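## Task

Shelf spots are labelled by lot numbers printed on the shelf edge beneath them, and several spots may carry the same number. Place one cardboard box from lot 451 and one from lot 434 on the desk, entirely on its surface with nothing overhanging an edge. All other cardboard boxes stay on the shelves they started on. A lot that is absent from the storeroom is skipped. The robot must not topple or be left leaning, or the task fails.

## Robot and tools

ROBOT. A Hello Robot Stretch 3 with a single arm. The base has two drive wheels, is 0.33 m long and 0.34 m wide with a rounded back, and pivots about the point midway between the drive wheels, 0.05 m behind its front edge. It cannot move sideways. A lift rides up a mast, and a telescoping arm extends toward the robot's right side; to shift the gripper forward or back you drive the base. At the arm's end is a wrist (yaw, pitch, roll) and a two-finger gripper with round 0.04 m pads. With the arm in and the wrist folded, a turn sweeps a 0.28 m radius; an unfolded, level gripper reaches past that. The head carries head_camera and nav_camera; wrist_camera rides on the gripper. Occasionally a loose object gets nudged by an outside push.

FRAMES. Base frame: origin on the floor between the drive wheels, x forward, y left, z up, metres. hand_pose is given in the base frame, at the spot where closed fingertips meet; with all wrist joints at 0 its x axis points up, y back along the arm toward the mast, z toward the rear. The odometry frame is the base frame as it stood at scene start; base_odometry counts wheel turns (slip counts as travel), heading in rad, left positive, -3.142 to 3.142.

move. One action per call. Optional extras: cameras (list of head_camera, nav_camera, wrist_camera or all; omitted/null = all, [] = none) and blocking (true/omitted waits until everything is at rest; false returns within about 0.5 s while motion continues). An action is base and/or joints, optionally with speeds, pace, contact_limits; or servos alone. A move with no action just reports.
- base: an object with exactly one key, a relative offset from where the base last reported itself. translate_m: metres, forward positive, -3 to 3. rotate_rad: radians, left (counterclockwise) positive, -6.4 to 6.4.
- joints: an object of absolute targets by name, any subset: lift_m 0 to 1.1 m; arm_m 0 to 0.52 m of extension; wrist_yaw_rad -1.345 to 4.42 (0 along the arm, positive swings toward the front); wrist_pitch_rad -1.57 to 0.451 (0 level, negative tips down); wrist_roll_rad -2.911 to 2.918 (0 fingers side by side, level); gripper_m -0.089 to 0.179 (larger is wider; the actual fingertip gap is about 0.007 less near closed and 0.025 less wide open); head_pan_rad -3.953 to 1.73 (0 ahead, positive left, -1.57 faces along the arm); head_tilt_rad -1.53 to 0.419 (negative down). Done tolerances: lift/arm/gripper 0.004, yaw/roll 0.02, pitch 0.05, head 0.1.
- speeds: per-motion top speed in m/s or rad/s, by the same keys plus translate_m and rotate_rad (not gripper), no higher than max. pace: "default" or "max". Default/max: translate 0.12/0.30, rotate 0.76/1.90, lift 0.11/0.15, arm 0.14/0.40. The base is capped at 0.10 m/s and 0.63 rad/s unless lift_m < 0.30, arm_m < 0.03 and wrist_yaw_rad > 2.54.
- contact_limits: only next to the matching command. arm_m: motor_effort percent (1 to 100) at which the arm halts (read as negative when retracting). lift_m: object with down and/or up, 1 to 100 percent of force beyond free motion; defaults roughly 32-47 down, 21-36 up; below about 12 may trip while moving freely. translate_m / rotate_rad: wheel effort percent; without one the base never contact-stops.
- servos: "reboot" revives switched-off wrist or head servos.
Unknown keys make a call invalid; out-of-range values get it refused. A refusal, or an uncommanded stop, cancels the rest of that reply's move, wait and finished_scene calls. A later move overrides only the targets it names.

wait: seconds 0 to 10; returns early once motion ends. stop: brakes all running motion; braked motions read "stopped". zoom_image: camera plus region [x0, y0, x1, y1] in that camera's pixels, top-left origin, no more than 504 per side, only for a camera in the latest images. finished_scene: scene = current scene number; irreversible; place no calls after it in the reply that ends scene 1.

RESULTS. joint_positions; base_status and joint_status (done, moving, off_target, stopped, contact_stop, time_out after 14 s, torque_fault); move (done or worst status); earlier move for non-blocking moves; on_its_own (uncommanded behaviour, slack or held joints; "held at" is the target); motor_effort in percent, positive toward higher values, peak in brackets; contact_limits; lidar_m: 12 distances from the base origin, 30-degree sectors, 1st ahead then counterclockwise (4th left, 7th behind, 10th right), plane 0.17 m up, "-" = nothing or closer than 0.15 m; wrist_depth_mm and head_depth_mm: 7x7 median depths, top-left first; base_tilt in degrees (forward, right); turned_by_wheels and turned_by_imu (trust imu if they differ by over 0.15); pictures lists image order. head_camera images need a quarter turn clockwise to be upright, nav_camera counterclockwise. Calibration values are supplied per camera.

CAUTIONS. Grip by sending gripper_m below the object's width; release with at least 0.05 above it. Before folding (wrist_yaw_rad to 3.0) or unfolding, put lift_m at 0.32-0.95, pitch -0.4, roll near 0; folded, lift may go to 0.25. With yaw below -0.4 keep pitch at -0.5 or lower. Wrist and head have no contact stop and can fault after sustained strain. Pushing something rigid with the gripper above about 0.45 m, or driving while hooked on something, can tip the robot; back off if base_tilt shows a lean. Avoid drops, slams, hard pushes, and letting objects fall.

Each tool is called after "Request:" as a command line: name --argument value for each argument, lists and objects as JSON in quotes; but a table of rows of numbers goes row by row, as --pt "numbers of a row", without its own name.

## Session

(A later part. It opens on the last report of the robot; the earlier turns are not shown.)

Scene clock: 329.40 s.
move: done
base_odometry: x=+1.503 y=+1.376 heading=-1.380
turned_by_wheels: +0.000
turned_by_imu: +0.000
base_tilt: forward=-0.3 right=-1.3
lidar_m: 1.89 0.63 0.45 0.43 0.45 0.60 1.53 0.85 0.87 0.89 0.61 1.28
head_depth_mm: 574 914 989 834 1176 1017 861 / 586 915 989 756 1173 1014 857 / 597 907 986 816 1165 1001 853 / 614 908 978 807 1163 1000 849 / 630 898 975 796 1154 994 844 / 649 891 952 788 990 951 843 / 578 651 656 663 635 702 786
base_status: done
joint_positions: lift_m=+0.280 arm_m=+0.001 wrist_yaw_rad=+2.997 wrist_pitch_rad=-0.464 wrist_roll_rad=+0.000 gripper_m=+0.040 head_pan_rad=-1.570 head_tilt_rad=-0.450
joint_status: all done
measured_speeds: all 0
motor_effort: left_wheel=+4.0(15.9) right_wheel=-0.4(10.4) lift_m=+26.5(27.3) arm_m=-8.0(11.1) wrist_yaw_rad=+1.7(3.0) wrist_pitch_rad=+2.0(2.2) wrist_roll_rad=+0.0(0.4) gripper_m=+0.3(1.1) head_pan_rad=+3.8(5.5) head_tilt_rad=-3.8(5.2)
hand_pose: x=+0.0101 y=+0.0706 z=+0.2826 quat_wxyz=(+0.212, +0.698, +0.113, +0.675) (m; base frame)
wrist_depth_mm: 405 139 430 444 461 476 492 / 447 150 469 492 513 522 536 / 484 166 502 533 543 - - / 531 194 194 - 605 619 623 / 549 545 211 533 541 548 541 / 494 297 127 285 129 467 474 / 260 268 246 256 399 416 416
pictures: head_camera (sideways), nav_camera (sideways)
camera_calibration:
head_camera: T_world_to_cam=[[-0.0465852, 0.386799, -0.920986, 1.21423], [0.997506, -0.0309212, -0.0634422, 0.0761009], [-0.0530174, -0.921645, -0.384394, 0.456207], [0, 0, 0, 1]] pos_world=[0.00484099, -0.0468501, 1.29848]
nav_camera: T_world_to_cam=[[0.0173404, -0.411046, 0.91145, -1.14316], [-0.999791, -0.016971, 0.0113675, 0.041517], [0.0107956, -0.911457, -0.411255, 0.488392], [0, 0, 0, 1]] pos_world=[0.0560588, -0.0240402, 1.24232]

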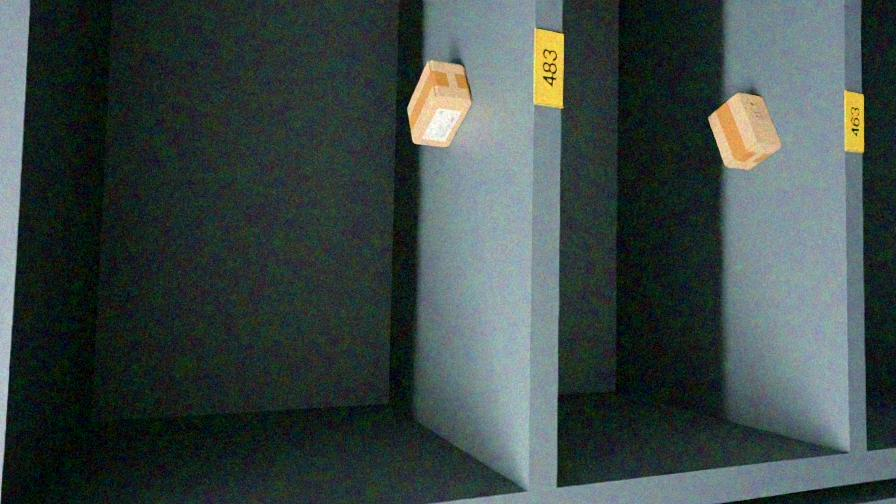

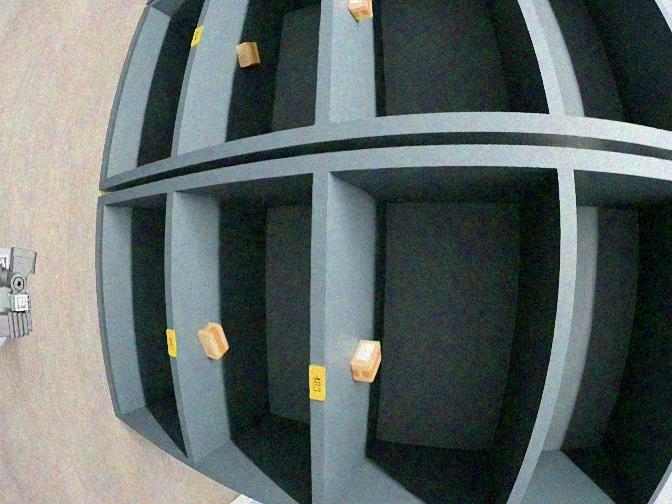

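Request:
move --base '{"translate_m":0.9}' --joints '{"head_pan_rad":-1.4,"head_tilt_rad":-0.45}' --pace "max" --cameras '["head_camera","nav_camera"]'

Request:
move --joints '{"head_pan_rad":-1.0,"head_tilt_rad":-0.3}' --cameras '["head_camera","nav_camera"]'

Request:
zoom_image --camera "head_camera" --region '[400, 0, 800, 252]'

Request:
zoom_image --camera "head_camera" --region '[400, 252, 800, 504]'

Scene clock: 343.50 s.
move: done
base_odometry: x=+1.673 y=+0.493 heading=-1.380
turned_by_wheels: +0.000
turned_by_imu: +0.001
base_tilt: forward=-0.2 right=-1.2
lidar_m: 2.00 0.68 0.48 0.46 0.47 0.64 1.63 0.81 0.81 1.00 0.60 1.30
head_depth_mm: 576 855 917 832 614 1016 815 / 590 862 930 820 640 1011 809 / 601 876 944 815 633 1006 807 / 617 888 959 804 1133 995 823 / 634 877 943 791 947 988 820 / 561 623 654 674 672 771 801 / 465 498 540 585 640 709 812
base_status: done
joint_positions: lift_m=+0.280 arm_m=+0.001 wrist_yaw_rad=+2.998 wrist_pitch_rad=-0.464 wrist_roll_rad=+0.000 gripper_m=+0.040 head_pan_rad=-1.400 head_tilt_rad=-0.450
joint_status: all done
measured_speeds: all 0
motor_effort: left_wheel=+6.5(13.1) right_wheel=+1.1(14.6) lift_m=+25.6(30.8) arm_m=-3.6(6.5) wrist_yaw_rad=+1.7(3.2) wrist_pitch_rad=+2.2(2.2) wrist_roll_rad=+0.2(0.4) gripper_m=+0.3(1.0) head_pan_rad=-3.4(4.9) head_tilt_rad=-3.8(4.9)
hand_pose: x=+0.0101 y=+0.0706 z=+0.2826 quat_wxyz=(+0.212, +0.698, +0.113, +0.675) (m; base frame)
wrist_depth_mm: 428 139 454 477 487 505 518 / 470 150 494 513 531 539 - / 514 166 195 - - - - / 549 184 193 616 625 626 639 / 567 551 211 540 524 550 540 / 487 297 127 285 129 472 466 / 261 268 246 257 399 416 417
pictures: head_camera (sideways), nav_camera (sideways)
camera_calibration:
head_camera: T_world_to_cam=[[-0.111433, 0.373311, -0.920989, 1.21465], [0.988326, 0.138525, -0.0634308, 0.0761678], [0.1039, -0.917306, -0.384389, 0.455182], [0, 0, 0, 1]] pos_world=[0.0127803, -0.0464545, 1.29848]
nav_camera: T_world_to_cam=[[0.0867349, -0.402151, 0.911456, -1.1436], [-0.982465, -0.186101, 0.0113809, 0.0413789], [0.165046, -0.89646, -0.411241, 0.487424], [0, 0, 0, 1]] pos_world=[0.0593959, -0.0152428, 1.24232]

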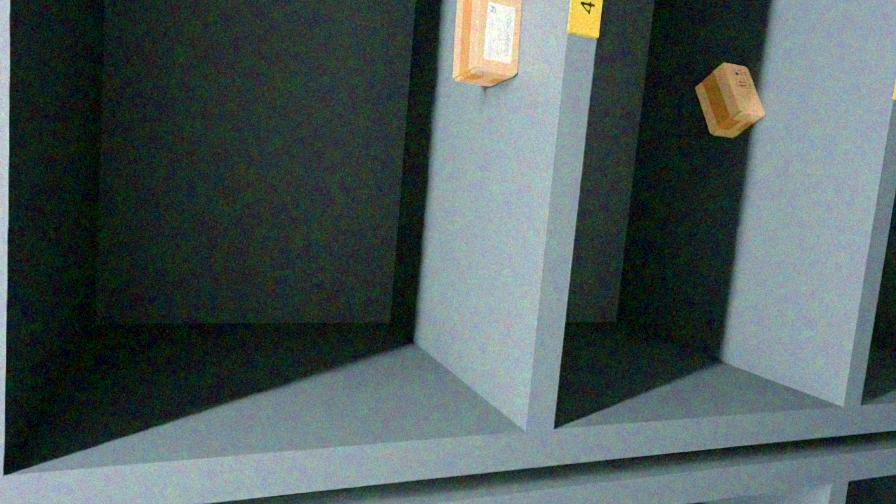

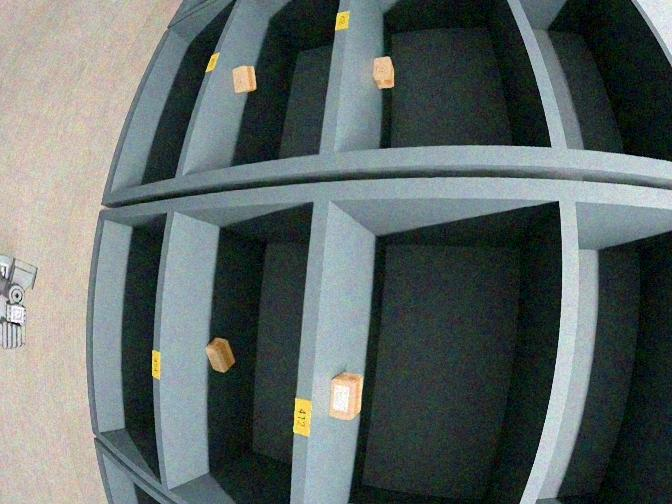

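Scene clock: 344.33 s.
move: done
base_odometry: x=+1.673 y=+0.493 heading=-1.380
turned_by_wheels: +0.000
turned_by_imu: +0.000
base_tilt: forward=-0.2 right=-1.1
lidar_m: 2.00 0.67 0.48 0.46 0.47 0.64 1.63 0.81 0.82 1.00 0.60 1.30
head_depth_mm: 725 645 893 938 729 581 927 / 550 568 681 755 721 878 921 / 502 524 552 581 615 655 743 / 533 557 586 616 651 681 724 / 1056 719 1162 1182 797 1181 911 / 1140 915 1256 1057 857 1173 936 / 1224 955 1354 1218 1410 1168 1001
base_status: not commanded
joint_positions: lift_m=+0.280 arm_m=+0.001 wrist_yaw_rad=+2.998 wrist_pitch_rad=-0.464 wrist_roll_rad=+0.000 gripper_m=+0.040 head_pan_rad=-0.995 head_tilt_rad=-0.303
joint_status: all done
measured_speeds: all 0
motor_effort: left_wheel=+6.9(7.2) right_wheel=+0.4(1.7) lift_m=+27.8(27.8) arm_m=-2.9(3.9) wrist_yaw_rad=+1.4(2.4) wrist_pitch_rad=+2.1(2.1) wrist_roll_rad=+0.1(0.3) gripper_m=+0.5(1.0) head_pan_rad=+2.7(4.4) head_tilt_rad=+4.9(6.8)
hand_pose: x=+0.0101 y=+0.0706 z=+0.2826 quat_wxyz=(+0.212, +0.698, +0.113, +0.675) (m; base frame)
wrist_depth_mm: 432 139 460 473 489 502 521 / 470 150 493 514 531 540 - / 508 166 193 - - - - / 547 185 194 619 632 624 644 / 571 544 211 540 535 548 532 / 487 296 127 285 129 472 470 / 262 266 246 257 399 414 414
pictures: head_camera (sideways), nav_camera (sideways)
camera_calibration:
head_camera: T_world_to_cam=[[-0.173679, 0.182294, -0.967783, 1.27618], [0.858566, 0.509397, -0.0581273, 0.0700512], [0.48239, -0.841001, -0.244983, 0.271437], [0, 0, 0, 1]] pos_world=[0.0305638, -0.0400455, 1.30564]
nav_camera: T_world_to_cam=[[0.162934, -0.219438, 0.961925, -1.20998], [-0.83051, -0.556837, 0.0136471, 0.0374291], [0.53264, -0.801112, -0.272973, 0.305285], [0, 0, 0, 1]] pos_world=[0.0656253, -0.000106069, 1.24673]

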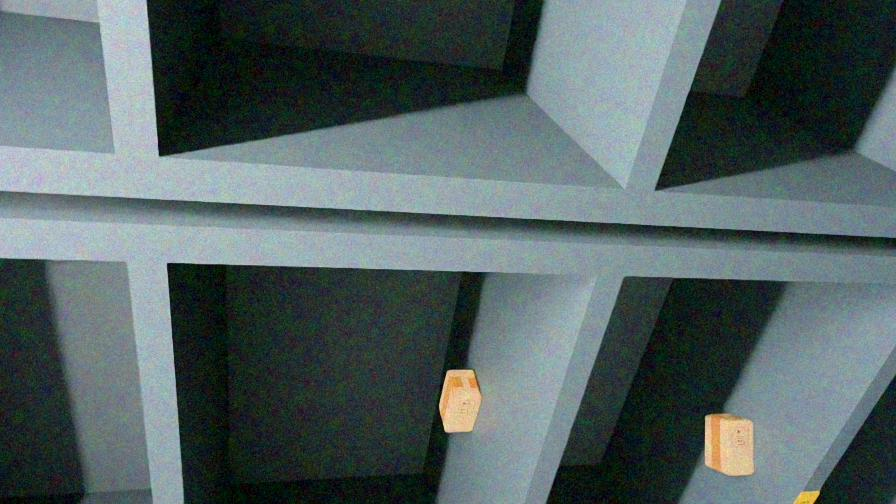

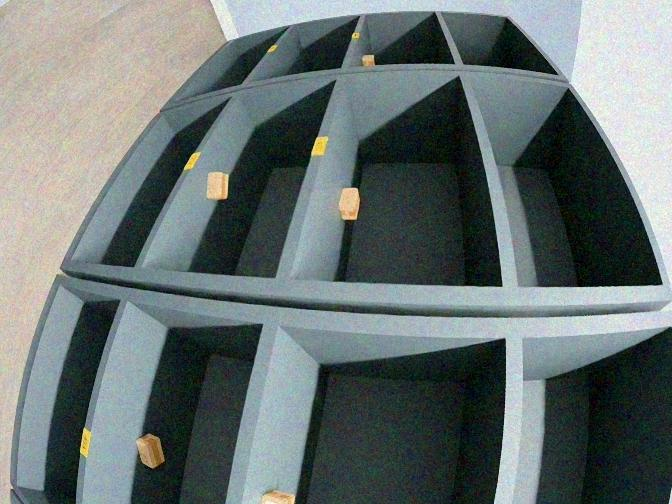

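Scaled by 1.260 from the camera's 896x504 image, which has a finer 1280x720 frame.

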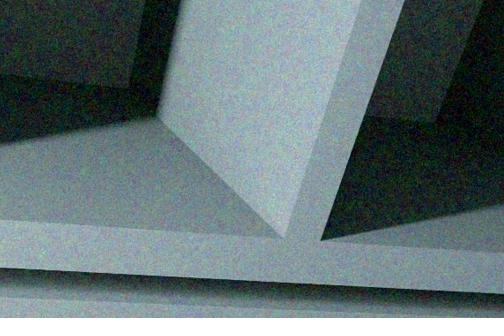

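Scaled by 1.260 from the camera's 896x504 image, which has a finer 1280x720 frame.

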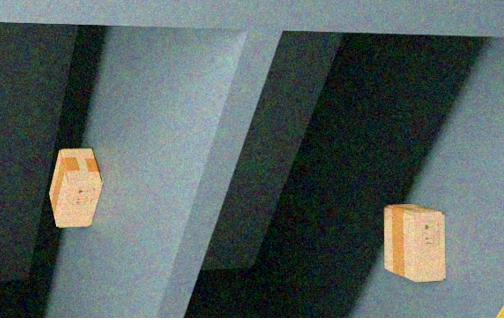

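Request:
zoom_image --camera "nav_camera" --region '[40, 120, 340, 470]'

Request:
move --joints '{"head_pan_rad":-1.85,"head_tilt_rad":-0.6}' --cameras '["head_camera","nav_camera"]'

Scaled by 1.440 from the camera's 672x504 image, which has a finer 792x594 frame.

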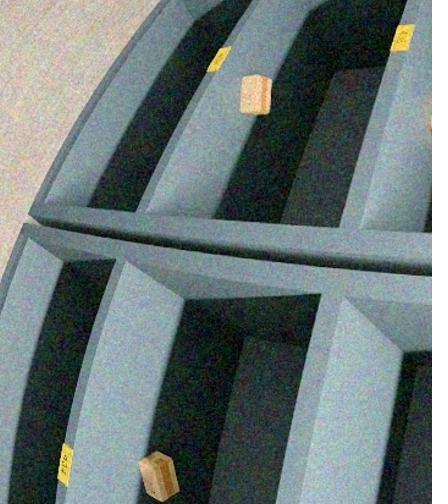

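Scene clock: 350.27 s.
move: done
base_odometry: x=+1.673 y=+0.493 heading=-1.380
turned_by_wheels: +0.000
turned_by_imu: +0.000
base_tilt: forward=-0.2 right=-1.1
lidar_m: 2.00 0.67 0.48 0.46 0.47 0.64 1.62 0.80 0.82 1.00 0.60 1.31
head_depth_mm: 813 845 845 892 969 1071 1217 / 914 983 911 1036 1068 1181 1206 / 893 987 898 1252 1100 1285 1176 / 861 949 887 688 1090 926 1158 / 836 915 873 663 1075 890 1153 / 807 883 859 634 1074 862 1146 / 783 856 846 599 1069 855 1114
base_status: not commanded
joint_positions: lift_m=+0.280 arm_m=+0.001 wrist_yaw_rad=+2.998 wrist_pitch_rad=-0.464 wrist_roll_rad=+0.000 gripper_m=+0.040 head_pan_rad=-1.874 head_tilt_rad=-0.600
joint_status: all done
measured_speeds: all 0
motor_effort: left_wheel=+6.4(7.0) right_wheel=+0.6(1.6) lift_m=+30.3(31.4) arm_m=-0.6(1.7) wrist_yaw_rad=+0.8(3.1) wrist_pitch_rad=+2.1(2.1) wrist_roll_rad=-0.3(0.3) gripper_m=+0.4(0.8) head_pan_rad=+1.0(5.6) head_tilt_rad=-5.0(8.7)
hand_pose: x=+0.0101 y=+0.0706 z=+0.2826 quat_wxyz=(+0.212, +0.698, +0.113, +0.675) (m; base frame)
wrist_depth_mm: 428 139 457 473 495 507 527 / 466 150 491 515 530 538 - / 513 166 194 - - - - / 551 186 194 611 630 633 644 / 563 545 210 538 530 547 541 / 488 296 127 284 129 467 466 / 262 267 247 258 399 413 413
pictures: head_camera (sideways), nav_camera (sideways)
camera_calibration:
head_camera: T_world_to_cam=[[0.111213, 0.510189, -0.852841, 1.12438], [0.945378, -0.318912, -0.0675001, 0.0816929], [-0.306419, -0.79875, -0.517789, 0.6313], [0, 0, 0, 1]] pos_world=[-0.00883399, -0.0433414, 1.29131]
nav_camera: T_world_to_cam=[[-0.14583, -0.522876, 0.839842, -1.04883], [-0.959439, 0.281777, 0.00883463, 0.044576], [-0.241267, -0.804489, -0.54276, 0.661058], [0, 0, 0, 1]] pos_world=[0.0493088, -0.0291561, 1.23925]

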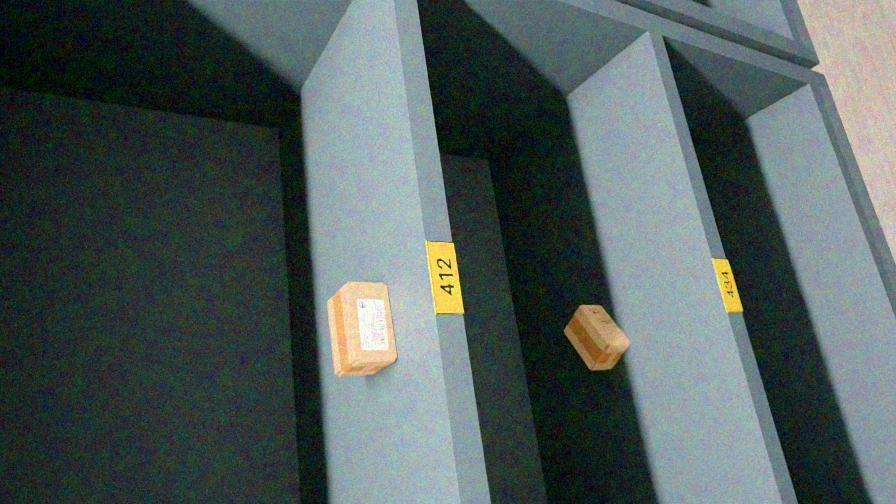

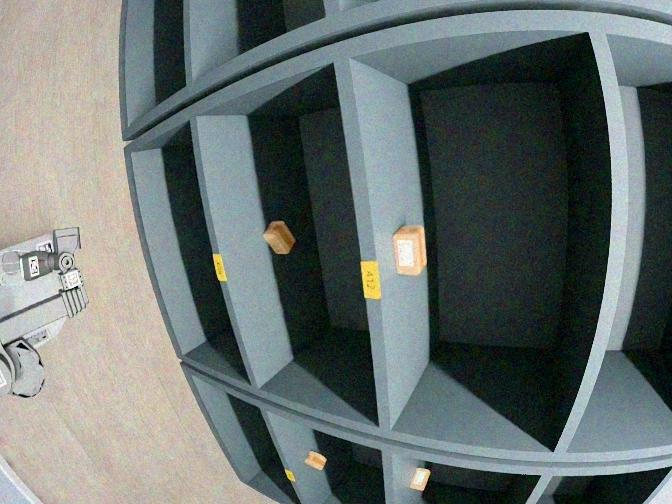

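Request:
move --base '{"translate_m":-0.1}' --joints '{"lift_m":0.55,"gripper_m":0.17,"wrist_pitch_rad":-0.4}' --pace "max" --cameras '[]'

Request:
move --joints '{"wrist_yaw_rad":0}' --cameras '[]'

Request:
move --joints '{"arm_m":0.2,"wrist_pitch_rad":-0.32}' --cameras '["head_camera","wrist_camera"]'

Scene clock: 369.13 s.
move: done
base_odometry: x=+1.654 y=+0.591 heading=-1.380
turned_by_wheels: +0.000
turned_by_imu: +0.000
base_tilt: forward=-0.4 right=-1.1
lidar_m: 1.98 0.67 0.48 0.46 0.47 0.63 1.62 0.80 0.74 1.00 0.65 1.39
head_depth_mm: 700 726 749 776 872 1084 1228 / 833 868 848 889 993 1020 1177 / 886 978 900 1101 1095 963 1178 / 858 941 883 685 1086 923 1159 / 830 914 874 643 1073 892 1150 / 806 881 858 633 1066 860 1141 / 785 853 850 624 1067 853 1116
base_status: done
joint_positions: lift_m=+0.550 arm_m=+0.001 wrist_yaw_rad=+2.998 wrist_pitch_rad=-0.419 wrist_roll_rad=+0.000 gripper_m=+0.170 head_pan_rad=-1.850 head_tilt_rad=-0.600
joint_status: all done
measured_speeds: all 0
motor_effort: left_wheel=-2.2(11.3) right_wheel=-1.5(14.3) lift_m=+28.2(35.7) arm_m=+2.3(2.8) wrist_yaw_rad=+1.0(3.6) wrist_pitch_rad=+3.1(6.3) wrist_roll_rad=-0.1(0.3) gripper_m=+0.6(83.4) head_pan_rad=+3.7(4.0) head_tilt_rad=-4.4(5.8)
hand_pose: x=+0.0109 y=+0.0765 z=+0.5625 quat_wxyz=(+0.197, +0.700, +0.097, +0.680) (m; base frame)
wrist_depth_mm: 423 137 447 469 478 496 517 / 456 147 483 505 521 532 544 / 494 162 513 537 - - - / 539 182 188 - - - - / - 147 207 - - - - / - 124 229 - 778 134 790 / 116 711 278 713 726 694 106
pictures: none
No camera images: "cameras" was empty.

Scene clock: 371.63 s.
move: done
base_odometry: x=+1.654 y=+0.591 heading=-1.380
turned_by_wheels: +0.000
turned_by_imu: +0.000
base_tilt: forward=-0.4 right=-1.1
lidar_m: 1.98 0.67 0.48 0.46 0.47 0.63 1.62 0.80 0.74 1.00 0.65 1.38
head_depth_mm: 701 726 749 775 874 1080 1230 / 832 868 849 891 991 1023 1186 / 887 978 896 1104 1094 963 1180 / 858 946 885 684 1088 926 1154 / 831 914 873 643 1078 894 1150 / 805 885 858 635 1070 862 1141 / 783 856 846 625 1066 854 1114
base_status: not commanded
joint_positions: lift_m=+0.550 arm_m=+0.001 wrist_yaw_rad=+0.003 wrist_pitch_rad=-0.419 wrist_roll_rad=+0.000 gripper_m=+0.170 head_pan_rad=-1.850 head_tilt_rad=-0.600
joint_status: all done
measured_speeds: all 0
motor_effort: left_wheel=-2.2(2.8) right_wheel=-1.4(2.1) lift_m=+23.5(27.9) arm_m=+3.6(4.1) wrist_yaw_rad=-2.9(6.4) wrist_pitch_rad=+3.0(3.1) wrist_roll_rad=-0.1(0.3) gripper_m=+0.6(1.0) head_pan_rad=+3.2(4.2) head_tilt_rad=-3.8(4.9)
hand_pose: x=-0.0208 y=-0.3699 z=+0.5625 quat_wxyz=(+0.692, +0.148, -0.691, -0.146) (m; base frame)
wrist_depth_mm: 458 - - 465 - - 574 / 433 457 451 447 438 435 430 / 349 349 348 344 342 339 336 / 452 - - - - - - / 454 144 - - - - - / 117 126 - - - - - / - 593 - - - - 106
pictures: none
No camera images: "cameras" was empty.

Scene clock: 374.33 s.
move: done
base_odometry: x=+1.654 y=+0.591 heading=-1.380
turned_by_wheels: +0.000
turned_by_imu: +0.000
base_tilt: forward=-0.3 right=-1.2
lidar_m: 1.99 0.67 0.48 0.46 0.47 0.63 1.62 0.80 0.74 1.00 0.65 1.38
head_depth_mm: 701 725 748 778 874 1081 1231 / 830 869 849 892 998 1021 1186 / 885 977 895 1102 1093 957 1180 / 858 948 884 682 1086 920 518 / 831 914 868 644 1085 865 527 / 805 883 859 633 1071 857 648 / 785 856 847 626 1066 855 1116
base_status: not commanded
joint_positions: lift_m=+0.550 arm_m=+0.200 wrist_yaw_rad=+0.003 wrist_pitch_rad=-0.341 wrist_roll_rad=+0.000 gripper_m=+0.170 head_pan_rad=-1.850 head_tilt_rad=-0.600
joint_status: all done
measured_speeds: all 0
motor_effort: left_wheel=-2.3(2.9) right_wheel=-1.3(2.2) lift_m=+28.0(28.1) arm_m=+12.4(15.6) wrist_yaw_rad=-3.3(4.7) wrist_pitch_rad=+3.4(5.6) wrist_roll_rad=+0.0(0.3) gripper_m=+0.2(1.5) head_pan_rad=+3.5(4.0) head_tilt_rad=-3.5(4.5)
hand_pose: x=-0.0208 y=-0.5784 z=+0.5804 quat_wxyz=(+0.697, +0.121, -0.696, -0.119) (m; base frame)
wrist_depth_mm: 465 - - - - - - / 460 - 516 - 540 535 521 / 417 412 412 321 357 402 396 / 313 311 308 308 304 304 300 / 251 248 247 246 244 243 242 / 117 140 206 204 204 198 202 / 173 173 177 176 175 170 106
pictures: head_camera (sideways), wrist_camera
camera_calibration:
head_camera: T_world_to_cam=[[0.0989001, 0.512935, -0.852711, 1.12432], [0.952842, -0.295874, -0.0674649, 0.0816201], [-0.2869, -0.805826, -0.518008, 0.631424], [0, 0, 0, 1]] pos_world=[-0.00781076, -0.0437362, 1.29131]
wrist_camera: T_world_to_cam=[[-0.998874, -0.0417171, -0.0225942, -0.0251723], [-0.00220149, 0.516485, -0.856294, 0.828183], [0.0473917, -0.85528, -0.515995, -0.028095], [0, 0, 0, 1]] pos_world=[-0.0219893, -0.452823, 0.694102]

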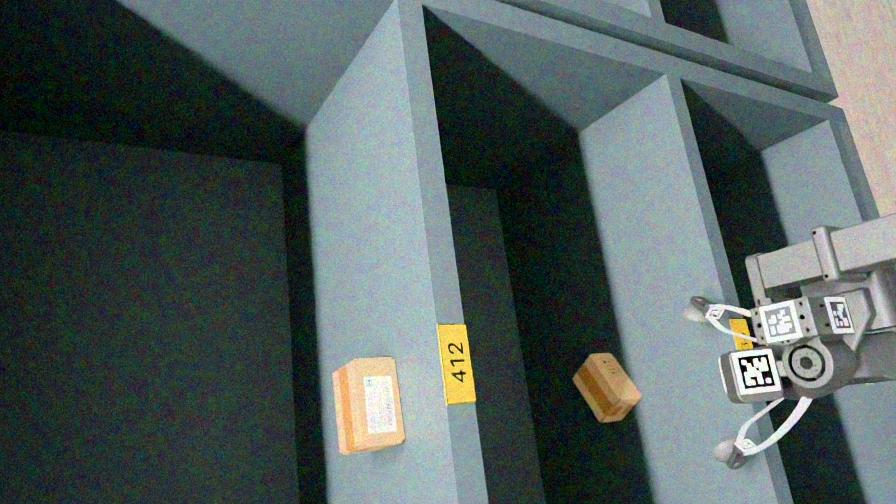

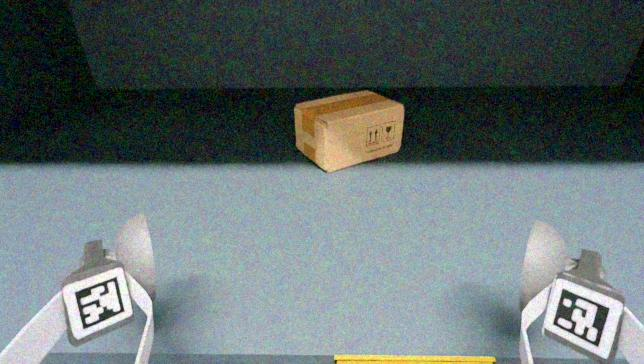

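Request:
move --base '{"translate_m":-0.2}' --joints '{"wrist_yaw_rad":0.6,"wrist_pitch_rad":-0.35,"lift_m":0.542}' --cameras '[]'

Request:
move --joints '{"arm_m":0.35}' --cameras '["wrist_camera"]'

Scene clock: 400.33 s.
move: done
base_odometry: x=+1.616 y=+0.787 heading=-1.380
turned_by_wheels: +0.000
turned_by_imu: +0.000
base_tilt: forward=-0.2 right=-1.1
lidar_m: 1.96 0.66 0.47 0.45 0.46 0.62 1.60 1.35 0.63 1.01 0.79 0.78
head_depth_mm: 517 577 858 1351 1121 1365 1236 / 504 554 621 715 996 1327 1202 / 607 642 679 691 815 934 1156 / 789 847 823 687 1016 924 524 / 838 916 872 677 1079 886 544 / 811 890 859 636 1074 862 598 / 788 861 847 629 1065 852 1090
base_status: done
joint_positions: lift_m=+0.542 arm_m=+0.200 wrist_yaw_rad=+0.597 wrist_pitch_rad=-0.363 wrist_roll_rad=+0.000 gripper_m=+0.170 head_pan_rad=-1.850 head_tilt_rad=-0.600
joint_status: all done
measured_speeds: all 0
motor_effort: left_wheel=-1.4(11.3) right_wheel=-10.3(12.3) lift_m=+30.6(31.4) arm_m=+5.3(9.1) wrist_yaw_rad=+1.7(5.1) wrist_pitch_rad=+1.8(4.7) wrist_roll_rad=-0.3(0.3) gripper_m=+0.4(1.3) head_pan_rad=+3.7(4.0) head_tilt_rad=-2.0(3.1)
hand_pose: x=+0.1084 y=-0.5361 z=+0.5673 quat_wxyz=(+0.703, +0.326, -0.627, +0.082) (m; base frame)
wrist_depth_mm: 411 478 - - - - - / 425 479 489 476 332 463 429 / 428 367 367 361 341 355 351 / - 310 278 277 273 273 270 / 981 143 247 223 223 222 220 / 122 124 766 207 192 180 185 / 116 701 - - 184 165 106
pictures: none
No camera images: "cameras" was empty.

Scene clock: 402.70 s.
move: done
base_odometry: x=+1.616 y=+0.787 heading=-1.380
turned_by_wheels: +0.000
turned_by_imu: +0.000
base_tilt: forward=-0.2 right=-1.2
lidar_m: 1.96 0.66 0.47 0.45 0.47 0.62 1.60 1.34 0.63 1.01 0.79 0.78
head_depth_mm: 516 576 858 1345 1114 1366 1234 / 505 556 622 712 997 1324 1208 / 607 641 678 694 817 930 1159 / 791 850 823 686 1014 924 521 / 836 913 869 676 1076 651 1153 / 812 891 856 632 1065 716 1143 / 788 858 844 626 1067 809 1118
base_status: not commanded
joint_positions: lift_m=+0.542 arm_m=+0.350 wrist_yaw_rad=+0.597 wrist_pitch_rad=-0.363 wrist_roll_rad=+0.000 gripper_m=+0.170 head_pan_rad=-1.850 head_tilt_rad=-0.600
joint_status: all done
measured_speeds: all 0
motor_effort: left_wheel=-1.5(2.1) right_wheel=-10.4(11.2) lift_m=+29.1(30.9) arm_m=+13.2(15.0) wrist_yaw_rad=+1.7(3.3) wrist_pitch_rad=+1.9(2.1) wrist_roll_rad=-0.2(0.3) gripper_m=+0.3(1.1) head_pan_rad=+3.5(3.8) head_tilt_rad=-1.1(2.4)
hand_pose: x=+0.1084 y=-0.6861 z=+0.5672 quat_wxyz=(+0.703, +0.327, -0.627, +0.082) (m; base frame)
wrist_depth_mm: 412 476 - - - - - / 430 483 481 479 - - - / 371 368 366 239 318 349 328 / 281 280 277 240 251 272 270 / 227 225 224 224 221 220 219 / 123 140 189 187 186 179 184 / 155 159 162 166 160 156 106
pictures: wrist_camera
camera_calibration:
wrist_camera: T_world_to_cam=[[-0.804734, -0.593174, -0.0233889, -0.299842], [-0.301452, 0.442274, -0.844702, 0.847792], [0.511399, -0.67271, -0.534726, -0.047496], [0, 0, 0, 1]] pos_world=[0.0385646, -0.584765, 0.683721]

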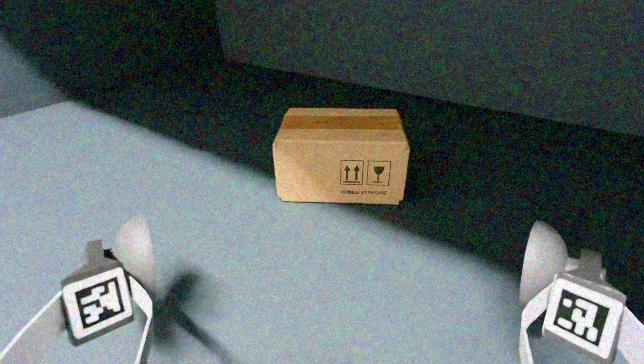

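Request:
move --base '{"translate_m":0.06}' --joints '{"arm_m":0.44}' --speeds '{"translate_m":0.05,"arm_m":0.075}' --cameras '["wrist_camera"]'

Request:
move --joints '{"gripper_m":0.045}' --cameras '["wrist_camera"]'

Request:
move --joints '{"lift_m":0.63}' --cameras '["wrist_camera"]'

Scene clock: 413.67 s.
move: done
base_odometry: x=+1.628 y=+0.728 heading=-1.380
turned_by_wheels: +0.000
turned_by_imu: +0.000
base_tilt: forward=-0.3 right=-1.2
lidar_m: 1.96 0.66 0.48 0.45 0.47 0.63 1.61 1.40 0.66 1.00 0.74 0.78
head_depth_mm: 518 571 642 749 1108 1368 1232 / 593 620 653 712 822 1002 1200 / 731 775 783 797 929 955 1149 / 854 935 884 685 1091 901 523 / 835 918 872 677 1077 839 1143 / 813 885 856 633 1072 813 1139 / 788 858 849 625 1062 835 1113
base_status: done
joint_positions: lift_m=+0.542 arm_m=+0.440 wrist_yaw_rad=+0.597 wrist_pitch_rad=-0.363 wrist_roll_rad=+0.000 gripper_m=+0.170 head_pan_rad=-1.850 head_tilt_rad=-0.600
joint_status: all done
measured_speeds: all 0
motor_effort: left_wheel=+6.9(11.0) right_wheel=+5.7(8.2) lift_m=+28.2(29.1) arm_m=+13.4(15.1) wrist_yaw_rad=+3.0(3.3) wrist_pitch_rad=+2.0(2.0) wrist_roll_rad=+0.0(0.3) gripper_m=+0.4(1.1) head_pan_rad=+3.2(4.0) head_tilt_rad=+0.4(0.9)
hand_pose: x=+0.1084 y=-0.7761 z=+0.5672 quat_wxyz=(+0.703, +0.327, -0.627, +0.082) (m; base frame)
wrist_depth_mm: 367 435 - - - - - / 385 453 480 - - - - / 369 367 363 360 337 317 - / 283 280 278 275 274 272 268 / 228 226 210 143 151 220 218 / 123 141 149 138 137 180 184 / 155 159 158 155 154 157 106
pictures: wrist_camera
camera_calibration:
wrist_camera: T_world_to_cam=[[-0.804712, -0.593207, -0.0233195, -0.353298], [-0.30156, 0.442283, -0.844658, 0.887577], [0.511371, -0.672674, -0.534798, -0.107966], [0, 0, 0, 1]] pos_world=[0.0385647, -0.674765, 0.683721]

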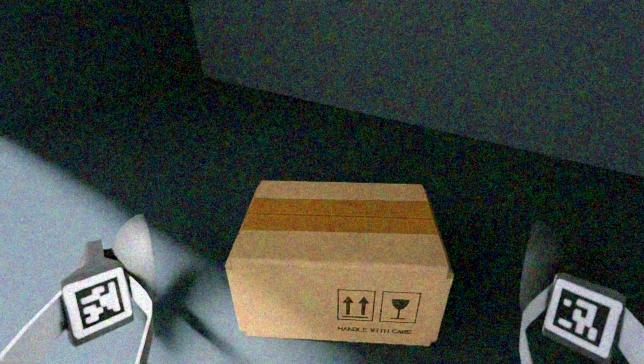

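Scene clock: 415.43 s.
move: done
base_odometry: x=+1.628 y=+0.728 heading=-1.380
turned_by_wheels: +0.000
turned_by_imu: +0.000
base_tilt: forward=-0.4 right=-1.2
lidar_m: 1.97 0.66 0.47 0.45 0.47 0.63 1.61 1.40 0.66 1.01 0.73 0.78
head_depth_mm: 518 572 643 749 1106 1359 1233 / 594 619 654 711 822 999 1199 / 734 771 782 798 929 955 1152 / 857 935 886 684 1086 894 523 / 838 919 874 678 1085 839 1151 / 810 889 859 634 1073 813 1146 / 787 857 847 625 1063 855 1116
base_status: not commanded
joint_positions: lift_m=+0.542 arm_m=+0.440 wrist_yaw_rad=+0.597 wrist_pitch_rad=-0.363 wrist_roll_rad=+0.000 gripper_m=+0.046 head_pan_rad=-1.850 head_tilt_rad=-0.600
joint_status: all done
measured_speeds: all 0
motor_effort: left_wheel=+6.7(7.6) right_wheel=+4.9(5.8) lift_m=+27.9(28.7) arm_m=+12.5(14.2) wrist_yaw_rad=+2.4(3.6) wrist_pitch_rad=+2.0(2.0) wrist_roll_rad=+0.0(0.3) gripper_m=-17.3(90.2) head_pan_rad=+3.2(3.8) head_tilt_rad=+0.8(1.0)
hand_pose: x=+0.1084 y=-0.7761 z=+0.5672 quat_wxyz=(+0.703, +0.327, -0.627, +0.082) (m; base frame)
wrist_depth_mm: 370 437 - - - - - / 380 447 485 - - - - / 367 367 363 360 336 315 - / 283 280 278 183 273 271 269 / 227 226 149 142 147 221 219 / 190 190 138 140 134 180 184 / 168 155 154 155 155 152 164
pictures: wrist_camera
camera_calibration:
wrist_camera: T_world_to_cam=[[-0.804712, -0.593207, -0.0233195, -0.353298], [-0.30156, 0.442283, -0.844658, 0.887577], [0.511371, -0.672674, -0.534798, -0.107966], [0, 0, 0, 1]] pos_world=[0.0385647, -0.674765, 0.683721]

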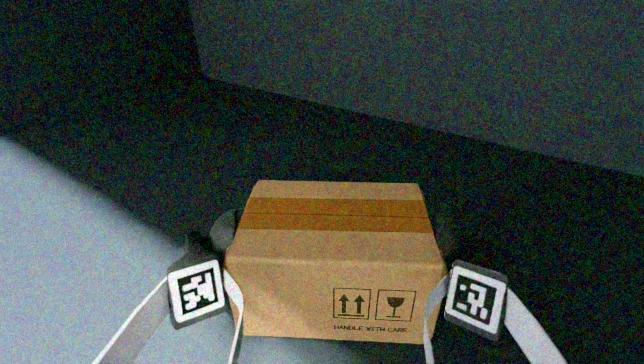

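Scene clock: 417.07 s.
move: done
base_odometry: x=+1.628 y=+0.728 heading=-1.380
turned_by_wheels: +0.000
turned_by_imu: +0.000
base_tilt: forward=-0.3 right=-1.1
lidar_m: 1.97 0.67 0.48 0.45 0.47 0.63 1.60 1.40 0.66 1.01 0.74 0.78
head_depth_mm: 518 572 643 750 1108 1371 1232 / 592 618 651 710 819 1001 1199 / 730 773 783 798 931 954 1113 / 853 938 886 685 1091 526 446 / 833 920 874 676 699 865 1148 / 811 886 858 634 706 860 1147 / 788 857 845 625 889 857 1118
base_status: not commanded
joint_positions: lift_m=+0.630 arm_m=+0.440 wrist_yaw_rad=+0.597 wrist_pitch_rad=-0.372 wrist_roll_rad=+0.000 gripper_m=+0.046 head_pan_rad=-1.850 head_tilt_rad=-0.600
joint_status: all done
measured_speeds: all 0
motor_effort: left_wheel=+6.7(7.2) right_wheel=+5.5(6.1) lift_m=+32.0(33.8) arm_m=+10.6(12.9) wrist_yaw_rad=+2.6(3.2) wrist_pitch_rad=+3.6(3.7) wrist_roll_rad=-0.3(0.4) gripper_m=-16.8(17.4) head_pan_rad=+3.2(3.9) head_tilt_rad=+0.9(1.6)
hand_pose: x=+0.1078 y=-0.7752 z=+0.6531 quat_wxyz=(+0.703, +0.329, -0.625, +0.079) (m; base frame)
wrist_depth_mm: 367 434 - - - - - / 385 456 - - - - - / 396 469 524 - - - - / 407 436 436 429 178 - - / 358 354 149 143 148 342 - / 299 299 138 139 135 291 290 / 265 244 241 158 154 239 258
pictures: wrist_camera
camera_calibration:
wrist_camera: T_world_to_cam=[[-0.804836, -0.593024, -0.0237106, -0.35084], [-0.30579, 0.448587, -0.839799, 0.961747], [0.508657, -0.668649, -0.54238, -0.0527795], [0, 0, 0, 1]] pos_world=[0.0385708, -0.674775, 0.770729]

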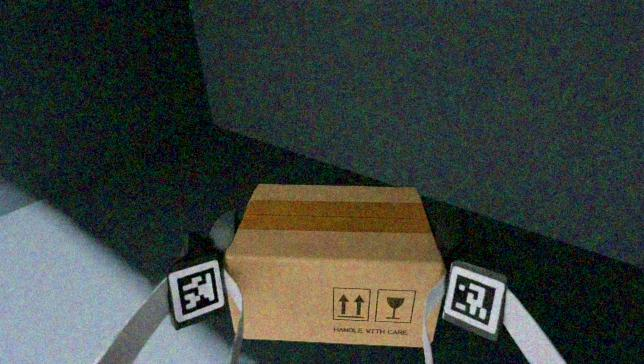

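Request:
move --joints '{"arm_m":0.0}' --cameras '[]'

Request:
move --base '{"translate_m":-1.3}' --joints '{"wrist_yaw_rad":1.57}' --pace "max" --cameras '[]'

Request:
move --base '{"translate_m":-0.36}' --joints '{"lift_m":0.7}' --pace "max" --cameras '["wrist_camera"]'

Request:
move --base '{"rotate_rad":-1.59}' --joints '{"head_pan_rad":-0.3,"head_tilt_rad":-0.4}' --pace "max" --cameras '["nav_camera","head_camera"]'

Scene clock: 439.77 s.
move: done
base_odometry: x=+1.628 y=+0.728 heading=-1.380
turned_by_wheels: +0.000
turned_by_imu: +0.000
base_tilt: forward=-0.2 right=-1.1
lidar_m: 1.96 0.66 0.47 0.45 0.47 0.62 1.61 1.40 0.66 1.00 0.73 0.78
head_depth_mm: 519 570 644 750 1109 1365 1236 / 593 620 653 711 820 997 1197 / 732 770 783 799 932 955 1157 / 857 935 886 685 1086 927 1150 / 832 921 871 679 1084 889 1151 / 811 889 862 635 1069 863 1144 / 788 861 847 625 1067 857 1116
base_status: not commanded
joint_positions: lift_m=+0.630 arm_m=+0.001 wrist_yaw_rad=+0.597 wrist_pitch_rad=-0.372 wrist_roll_rad=+0.000 gripper_m=+0.046 head_pan_rad=-1.850 head_tilt_rad=-0.600
joint_status: all done
measured_speeds: all 0
motor_effort: left_wheel=+6.4(7.1) right_wheel=+4.3(5.7) lift_m=+30.4(32.0) arm_m=-13.1(14.9) wrist_yaw_rad=+1.8(3.7) wrist_pitch_rad=+3.7(3.8) wrist_roll_rad=+0.2(0.3) gripper_m=-17.0(17.4) head_pan_rad=+3.2(3.8) head_tilt_rad=+2.8(3.3)
hand_pose: x=+0.1078 y=-0.3358 z=+0.6531 quat_wxyz=(+0.703, +0.330, -0.625, +0.079) (m; base frame)
wrist_depth_mm: - - 502 - - - - / - 858 - - - - - / - - 559 531 526 518 516 / - - 623 453 431 427 426 / - - 149 143 148 360 347 / 972 971 138 139 134 122 311 / 867 816 785 154 150 - -
pictures: none
No camera images: "cameras" was empty.

Scene clock: 453.73 s.
move: done
base_odometry: x=+1.381 y=+2.004 heading=-1.379
turned_by_wheels: +0.000
turned_by_imu: -0.001
base_tilt: forward=-0.2 right=-1.0
lidar_m: 1.81 0.61 0.44 0.42 0.43 0.58 1.06 1.09 1.45 0.59 1.07 1.02
head_depth_mm: 1503 1571 1630 1684 1729 1496 1251 / 1776 1881 1944 2061 1849 1495 1245 / 2194 2307 2454 2388 1856 1481 1238 / 2820 3030 3189 2482 1852 1463 1224 / 2830 3077 3339 2420 1835 1464 1220 / 2742 2953 3140 2223 967 886 1097 / 455 500 697 629 1063 880 1137
base_status: done
joint_positions: lift_m=+0.630 arm_m=+0.001 wrist_yaw_rad=+1.567 wrist_pitch_rad=-0.372 wrist_roll_rad=+0.000 gripper_m=+0.046 head_pan_rad=-1.850 head_tilt_rad=-0.600
joint_status: all done
measured_speeds: all 0
motor_effort: left_wheel=-0.8(10.0) right_wheel=-10.5(14.7) lift_m=+29.9(31.4) arm_m=+12.8(14.1) wrist_yaw_rad=+0.9(7.1) wrist_pitch_rad=+3.6(3.8) wrist_roll_rad=+0.0(0.4) gripper_m=-16.3(17.4) head_pan_rad=+3.6(4.0) head_tilt_rad=+3.3(4.8)
hand_pose: x=+0.2086 y=-0.1465 z=+0.6531 quat_wxyz=(+0.585, +0.583, -0.399, +0.398) (m; base frame)
wrist_depth_mm: - - - - - - - / - - - - - - - / - - - - - - - / - - - - - - - / - - 149 143 148 - - / - 849 138 139 135 - - / - 811 769 158 789 786 -
pictures: none
No camera images: "cameras" was empty.

Scene clock: 458.30 s.
move: done
base_odometry: x=+1.312 y=+2.358 heading=-1.379
turned_by_wheels: +0.000
turned_by_imu: +0.000
base_tilt: forward=-0.4 right=-1.1
lidar_m: 1.77 0.59 0.43 0.41 0.42 0.56 0.70 0.72 0.96 2.46 0.68 1.34
head_depth_mm: 996 1035 1073 1118 1167 1224 1204 / 1181 1240 1297 1356 1431 1421 1242 / 1458 1539 1629 1731 1728 1477 1233 / 1891 2024 2211 2226 1833 1465 1230 / 2670 2986 3173 2409 1832 1467 1221 / 2736 2952 3179 2389 1816 1454 1218 / 2677 2899 3115 2383 1801 1448 1221
base_status: done
joint_positions: lift_m=+0.700 arm_m=+0.001 wrist_yaw_rad=+1.567 wrist_pitch_rad=-0.373 wrist_roll_rad=+0.000 gripper_m=+0.046 head_pan_rad=-1.850 head_tilt_rad=-0.600
joint_status: all done
measured_speeds: all 0
motor_effort: left_wheel=-0.4(10.6) right_wheel=-9.6(14.0) lift_m=+24.2(34.1) arm_m=+10.8(13.9) wrist_yaw_rad=+0.8(3.0) wrist_pitch_rad=+3.9(3.9) wrist_roll_rad=-0.1(0.4) gripper_m=-16.6(17.1) head_pan_rad=+3.1(3.8) head_tilt_rad=+2.6(4.3)
hand_pose: x=+0.2085 y=-0.1465 z=+0.7229 quat_wxyz=(+0.585, +0.583, -0.399, +0.398) (m; base frame)
wrist_depth_mm: - - - - - - - / - - - - - - - / - - - - - - - / - - - - - - - / - - 149 143 148 - - / - - 139 139 134 124 - / - 849 866 157 852 827 -
pictures: wrist_camera
camera_calibration:
wrist_camera: T_world_to_cam=[[0.0344208, -0.999124, -0.0237899, -0.129636], [-0.543807, 0.00124754, -0.839209, 0.752722], [0.838504, 0.0418234, -0.543288, 0.390258], [0, 0, 0, 1]] pos_world=[0.0865648, -0.146784, 0.84063]

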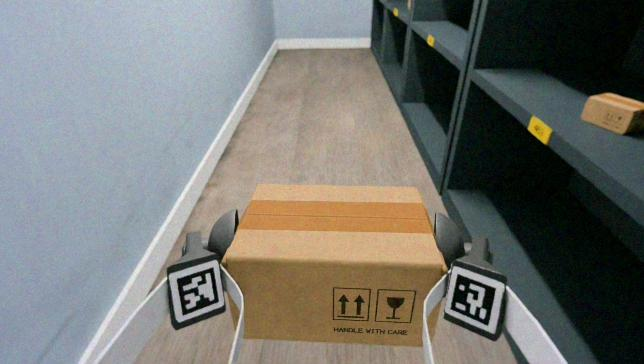

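Scene clock: 461.77 s.
move: done
base_odometry: x=+1.312 y=+2.358 heading=-2.969
turned_by_wheels: -1.590
turned_by_imu: -1.565
base_tilt: forward=-0.2 right=-1.2
lidar_m: 2.39 0.68 1.34 1.83 0.60 0.43 0.41 0.42 0.56 0.70 0.72 0.96
head_depth_mm: 967 983 1006 1033 1058 1091 1119 / 1131 1163 1199 1236 1276 1317 1329 / 1389 1437 1486 1524 1601 1627 1409 / 1775 1852 1918 2045 2089 1777 1402 / 2475 2659 2804 2968 2412 1757 1401 / 2805 2960 3127 3307 2362 1739 1398 / 2661 2854 3018 3182 2353 1742 1387
base_status: done
joint_positions: lift_m=+0.700 arm_m=+0.001 wrist_yaw_rad=+1.567 wrist_pitch_rad=-0.373 wrist_roll_rad=+0.000 gripper_m=+0.046 head_pan_rad=-0.299 head_tilt_rad=-0.399
joint_status: all done
measured_speeds: all 0
motor_effort: left_wheel=+7.0(12.5) right_wheel=-9.7(13.7) lift_m=+28.2(29.4) arm_m=+1.1(11.5) wrist_yaw_rad=+1.9(3.1) wrist_pitch_rad=+3.8(3.9) wrist_roll_rad=+0.0(0.3) gripper_m=-16.7(17.3) head_pan_rad=-3.8(5.1) head_tilt_rad=-3.9(7.0)
hand_pose: x=+0.2085 y=-0.1465 z=+0.7229 quat_wxyz=(+0.585, +0.583, -0.399, +0.398) (m; base frame)
wrist_depth_mm: - - - - - - 614 / - - - - - - 634 / - - - - - - - / - - - - - - - / - - 149 143 149 - - / - - 138 139 135 877 - / - 864 867 157 867 844 771
pictures: head_camera (sideways), nav_camera (sideways)
camera_calibration:
head_camera: T_world_to_cam=[[-0.338188, 0.0558595, -0.939419, 1.2401], [0.327153, 0.942955, -0.0617046, 0.0779254], [0.882383, -0.328202, -0.337171, 0.38905], [0, 0, 0, 1]] pos_world=[0.0506038, -0.0150647, 1.30096]
nav_camera: T_world_to_cam=[[0.35313, -0.0910045, 0.931138, -1.17092], [-0.279552, -0.960053, 0.0121881, 0.0360429], [0.892833, -0.264605, -0.364464, 0.422125], [0, 0, 0, 1]] pos_world=[0.0466736, 0.0397409, 1.24369]

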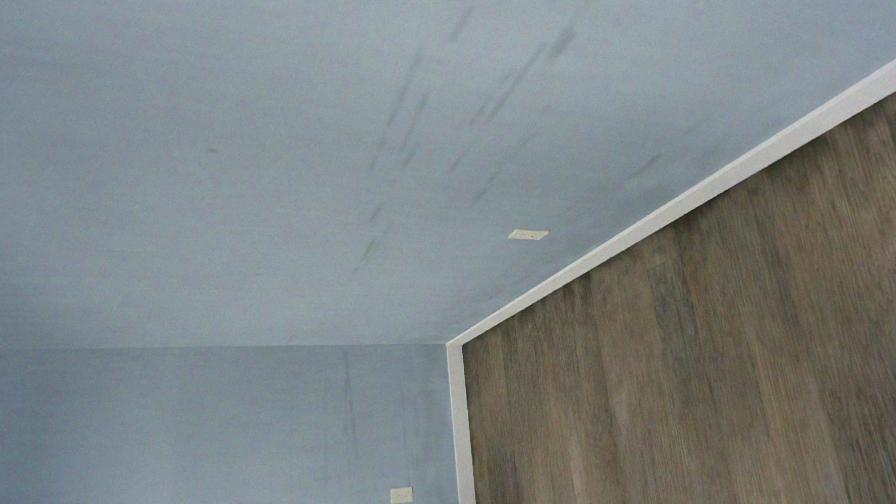

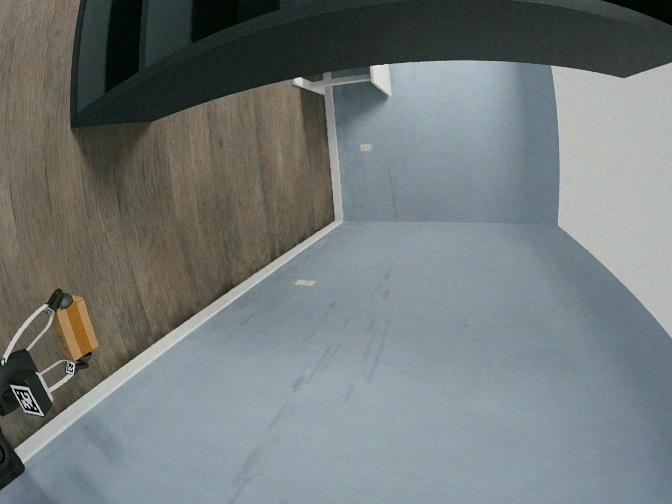

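Request:
move --base '{"rotate_rad":-3.18}' --joints '{"head_pan_rad":-2.4}' --pace "max" --cameras '["nav_camera"]'

Scene clock: 477.10 s.
move: done
base_odometry: x=+1.312 y=+2.358 heading=+0.135
turned_by_wheels: -3.180
turned_by_imu: -3.128
base_tilt: forward=-0.3 right=-1.2
lidar_m: 0.41 0.42 0.55 0.70 0.72 0.95 2.35 0.68 1.34 1.89 0.60 0.43
head_depth_mm: 631 707 802 932 1119 1737 1434 / 565 600 649 726 830 966 1140 / 1029 1114 1184 858 766 829 895 / 1111 1208 1304 925 1404 1056 1293 / 1230 1321 1418 1044 1419 1131 1317 / 1244 1327 1404 1183 1411 1536 1351 / 1145 1210 1286 1339 1388 1521 1383
base_status: done
joint_positions: lift_m=+0.700 arm_m=+0.001 wrist_yaw_rad=+1.567 wrist_pitch_rad=-0.373 wrist_roll_rad=+0.000 gripper_m=+0.046 head_pan_rad=-2.400 head_tilt_rad=-0.401
joint_status: all done
measured_speeds: all 0
motor_effort: left_wheel=+8.4(12.0) right_wheel=-10.0(13.4) lift_m=+25.8(31.8) arm_m=-13.0(13.7) wrist_yaw_rad=+2.5(3.3) wrist_pitch_rad=+3.8(3.9) wrist_roll_rad=+0.0(0.4) gripper_m=-16.8(17.3) head_pan_rad=+3.2(5.1) head_tilt_rad=-0.8(4.3)
hand_pose: x=+0.2085 y=-0.1464 z=+0.7229 quat_wxyz=(+0.585, +0.583, -0.399, +0.398) (m; base frame)
wrist_depth_mm: 301 300 302 301 301 299 300 / 326 325 325 323 326 326 326 / 353 353 352 353 353 353 355 / 385 388 382 373 381 389 388 / 427 428 149 143 148 422 430 / 477 460 139 139 135 470 478 / 533 532 156 154 150 125 537
pictures: nav_camera (sideways)
camera_calibration:
nav_camera: T_world_to_cam=[[-0.257984, -0.259418, 0.93067, -1.16659], [-0.686869, 0.72668, 0.0121555, 0.0385812], [-0.679452, -0.636112, -0.365658, 0.433304], [0, 0, 0, 1]] pos_world=[0.0199466, -0.0550423, 1.24369]

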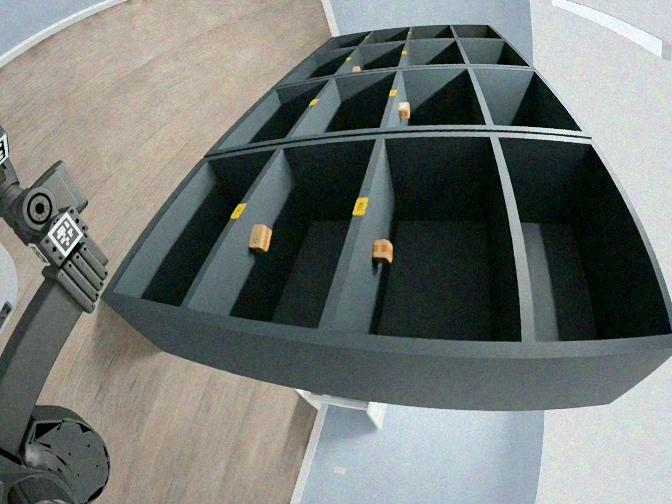

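Request:
move --base '{"translate_m":-1.34}' --pace "max" --cameras '[]'

Request:
move --base '{"translate_m":-1.3}' --joints '{"lift_m":0.78,"head_pan_rad":-1.6,"head_tilt_rad":-0.5}' --pace "max" --cameras '["head_camera"]'

Scene clock: 502.30 s.
move: time_out
base_odometry: x=-0.016 y=+2.177 heading=+0.135
turned_by_wheels: +0.000
turned_by_imu: -0.001
base_tilt: forward=-0.3 right=-1.3
lidar_m: 1.73 0.95 0.67 0.64 0.66 0.87 2.01 1.74 2.54 1.26 0.47 0.52
head_depth_mm: 1787 1874 1956 2047 2148 1809 1433 / 1910 2009 2114 1926 2213 1794 1417 / 2092 2164 2296 1888 2408 1786 1413 / 2225 2344 2478 2067 2318 1769 1403 / 2426 2590 2728 2202 2405 1762 1396 / 2661 2851 2994 2663 2364 1749 1395 / 2925 3135 3396 3396 2329 1735 1390
base_status: translate_m time_out (by the wheels' count: -1.3401 of -1.3400)
joint_positions: lift_m=+0.700 arm_m=+0.001 wrist_yaw_rad=+1.567 wrist_pitch_rad=-0.373 wrist_roll_rad=+0.000 gripper_m=+0.046 head_pan_rad=-2.400 head_tilt_rad=-0.400
joint_status: not commanded
measured_speeds: all 0
motor_effort: left_wheel=+0.0(9.9) right_wheel=-0.8(15.0) lift_m=+27.6(31.7) arm_m=-10.3(13.1) wrist_yaw_rad=+2.1(3.5) wrist_pitch_rad=+3.8(4.0) wrist_roll_rad=+0.0(0.3) gripper_m=-16.8(17.4) head_pan_rad=+2.5(3.9) head_tilt_rad=+4.2(5.6)
hand_pose: x=+0.2085 y=-0.1464 z=+0.7229 quat_wxyz=(+0.585, +0.583, -0.399, +0.398) (m; base frame)
wrist_depth_mm: - - - - - - 281 / - - - - - - 280 / - - - - - - 282 / - - - - - - 282 / - - 150 143 148 - 284 / - - 138 139 135 - 297 / 922 892 857 158 153 - 321
pictures: none
No camera images: "cameras" was empty.

not run: a stop that you did not command came earlier in this reply.

Request:
move --base '{"translate_m":-1.3}' --joints '{"lift_m":0.78,"head_pan_rad":-1.6,"head_tilt_rad":-0.5}' --pace "max" --cameras '["head_camera"]'

Scene clock: 521.20 s.
move: done
base_odometry: x=-1.304 y=+2.002 heading=+0.136
turned_by_wheels: +0.000
turned_by_imu: -0.001
base_tilt: forward=-0.3 right=-1.3
lidar_m: 1.62 0.87 0.61 0.58 0.59 0.76 0.73 0.75 0.87 1.37 2.32 1.64
head_depth_mm: 1646 1639 1659 1386 999 1563 1293 / 2181 2232 2085 1357 989 1476 1274 / 3402 3429 2747 1351 979 1560 1246 / 3426 3727 - 1334 978 1611 1266 / 3428 3728 3850 1412 967 1592 1272 / 3314 3604 3900 2890 2041 1587 1291 / 3354 3599 3888 2859 2037 1571 1293
base_status: done
joint_positions: lift_m=+0.780 arm_m=+0.001 wrist_yaw_rad=+1.567 wrist_pitch_rad=-0.373 wrist_roll_rad=+0.000 gripper_m=+0.046 head_pan_rad=-1.600 head_tilt_rad=-0.500
joint_status: all done
measured_speeds: all 0
motor_effort: left_wheel=-0.2(9.9) right_wheel=-10.7(15.2) lift_m=+25.5(34.0) arm_m=-8.3(10.8) wrist_yaw_rad=+1.8(3.6) wrist_pitch_rad=+3.9(4.0) wrist_roll_rad=-0.3(0.3) gripper_m=-16.7(17.3) head_pan_rad=-3.3(5.1) head_tilt_rad=-3.9(8.5)
hand_pose: x=+0.2084 y=-0.1464 z=+0.8028 quat_wxyz=(+0.585, +0.583, -0.399, +0.398) (m; base frame)
wrist_depth_mm: - - - - - - - / - - - - - - - / - - - - - - - / - - - - - - - / - - 150 143 148 - - / - - 138 139 135 - - / - 982 948 157 928 931 972
pictures: head_camera (sideways)
camera_calibration:
head_camera: T_world_to_cam=[[-0.0336064, 0.433514, -0.90052, 1.18748], [0.996225, -0.0576269, -0.0649198, 0.0780698], [-0.0800378, -0.899302, -0.429941, 0.515649], [0, 0, 0, 1]] pos_world=[0.00340316, -0.0465653, 1.29612]

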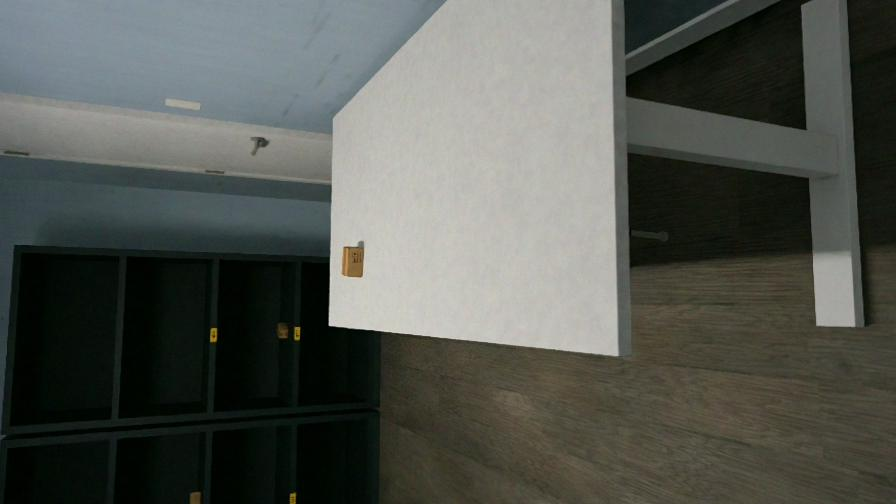

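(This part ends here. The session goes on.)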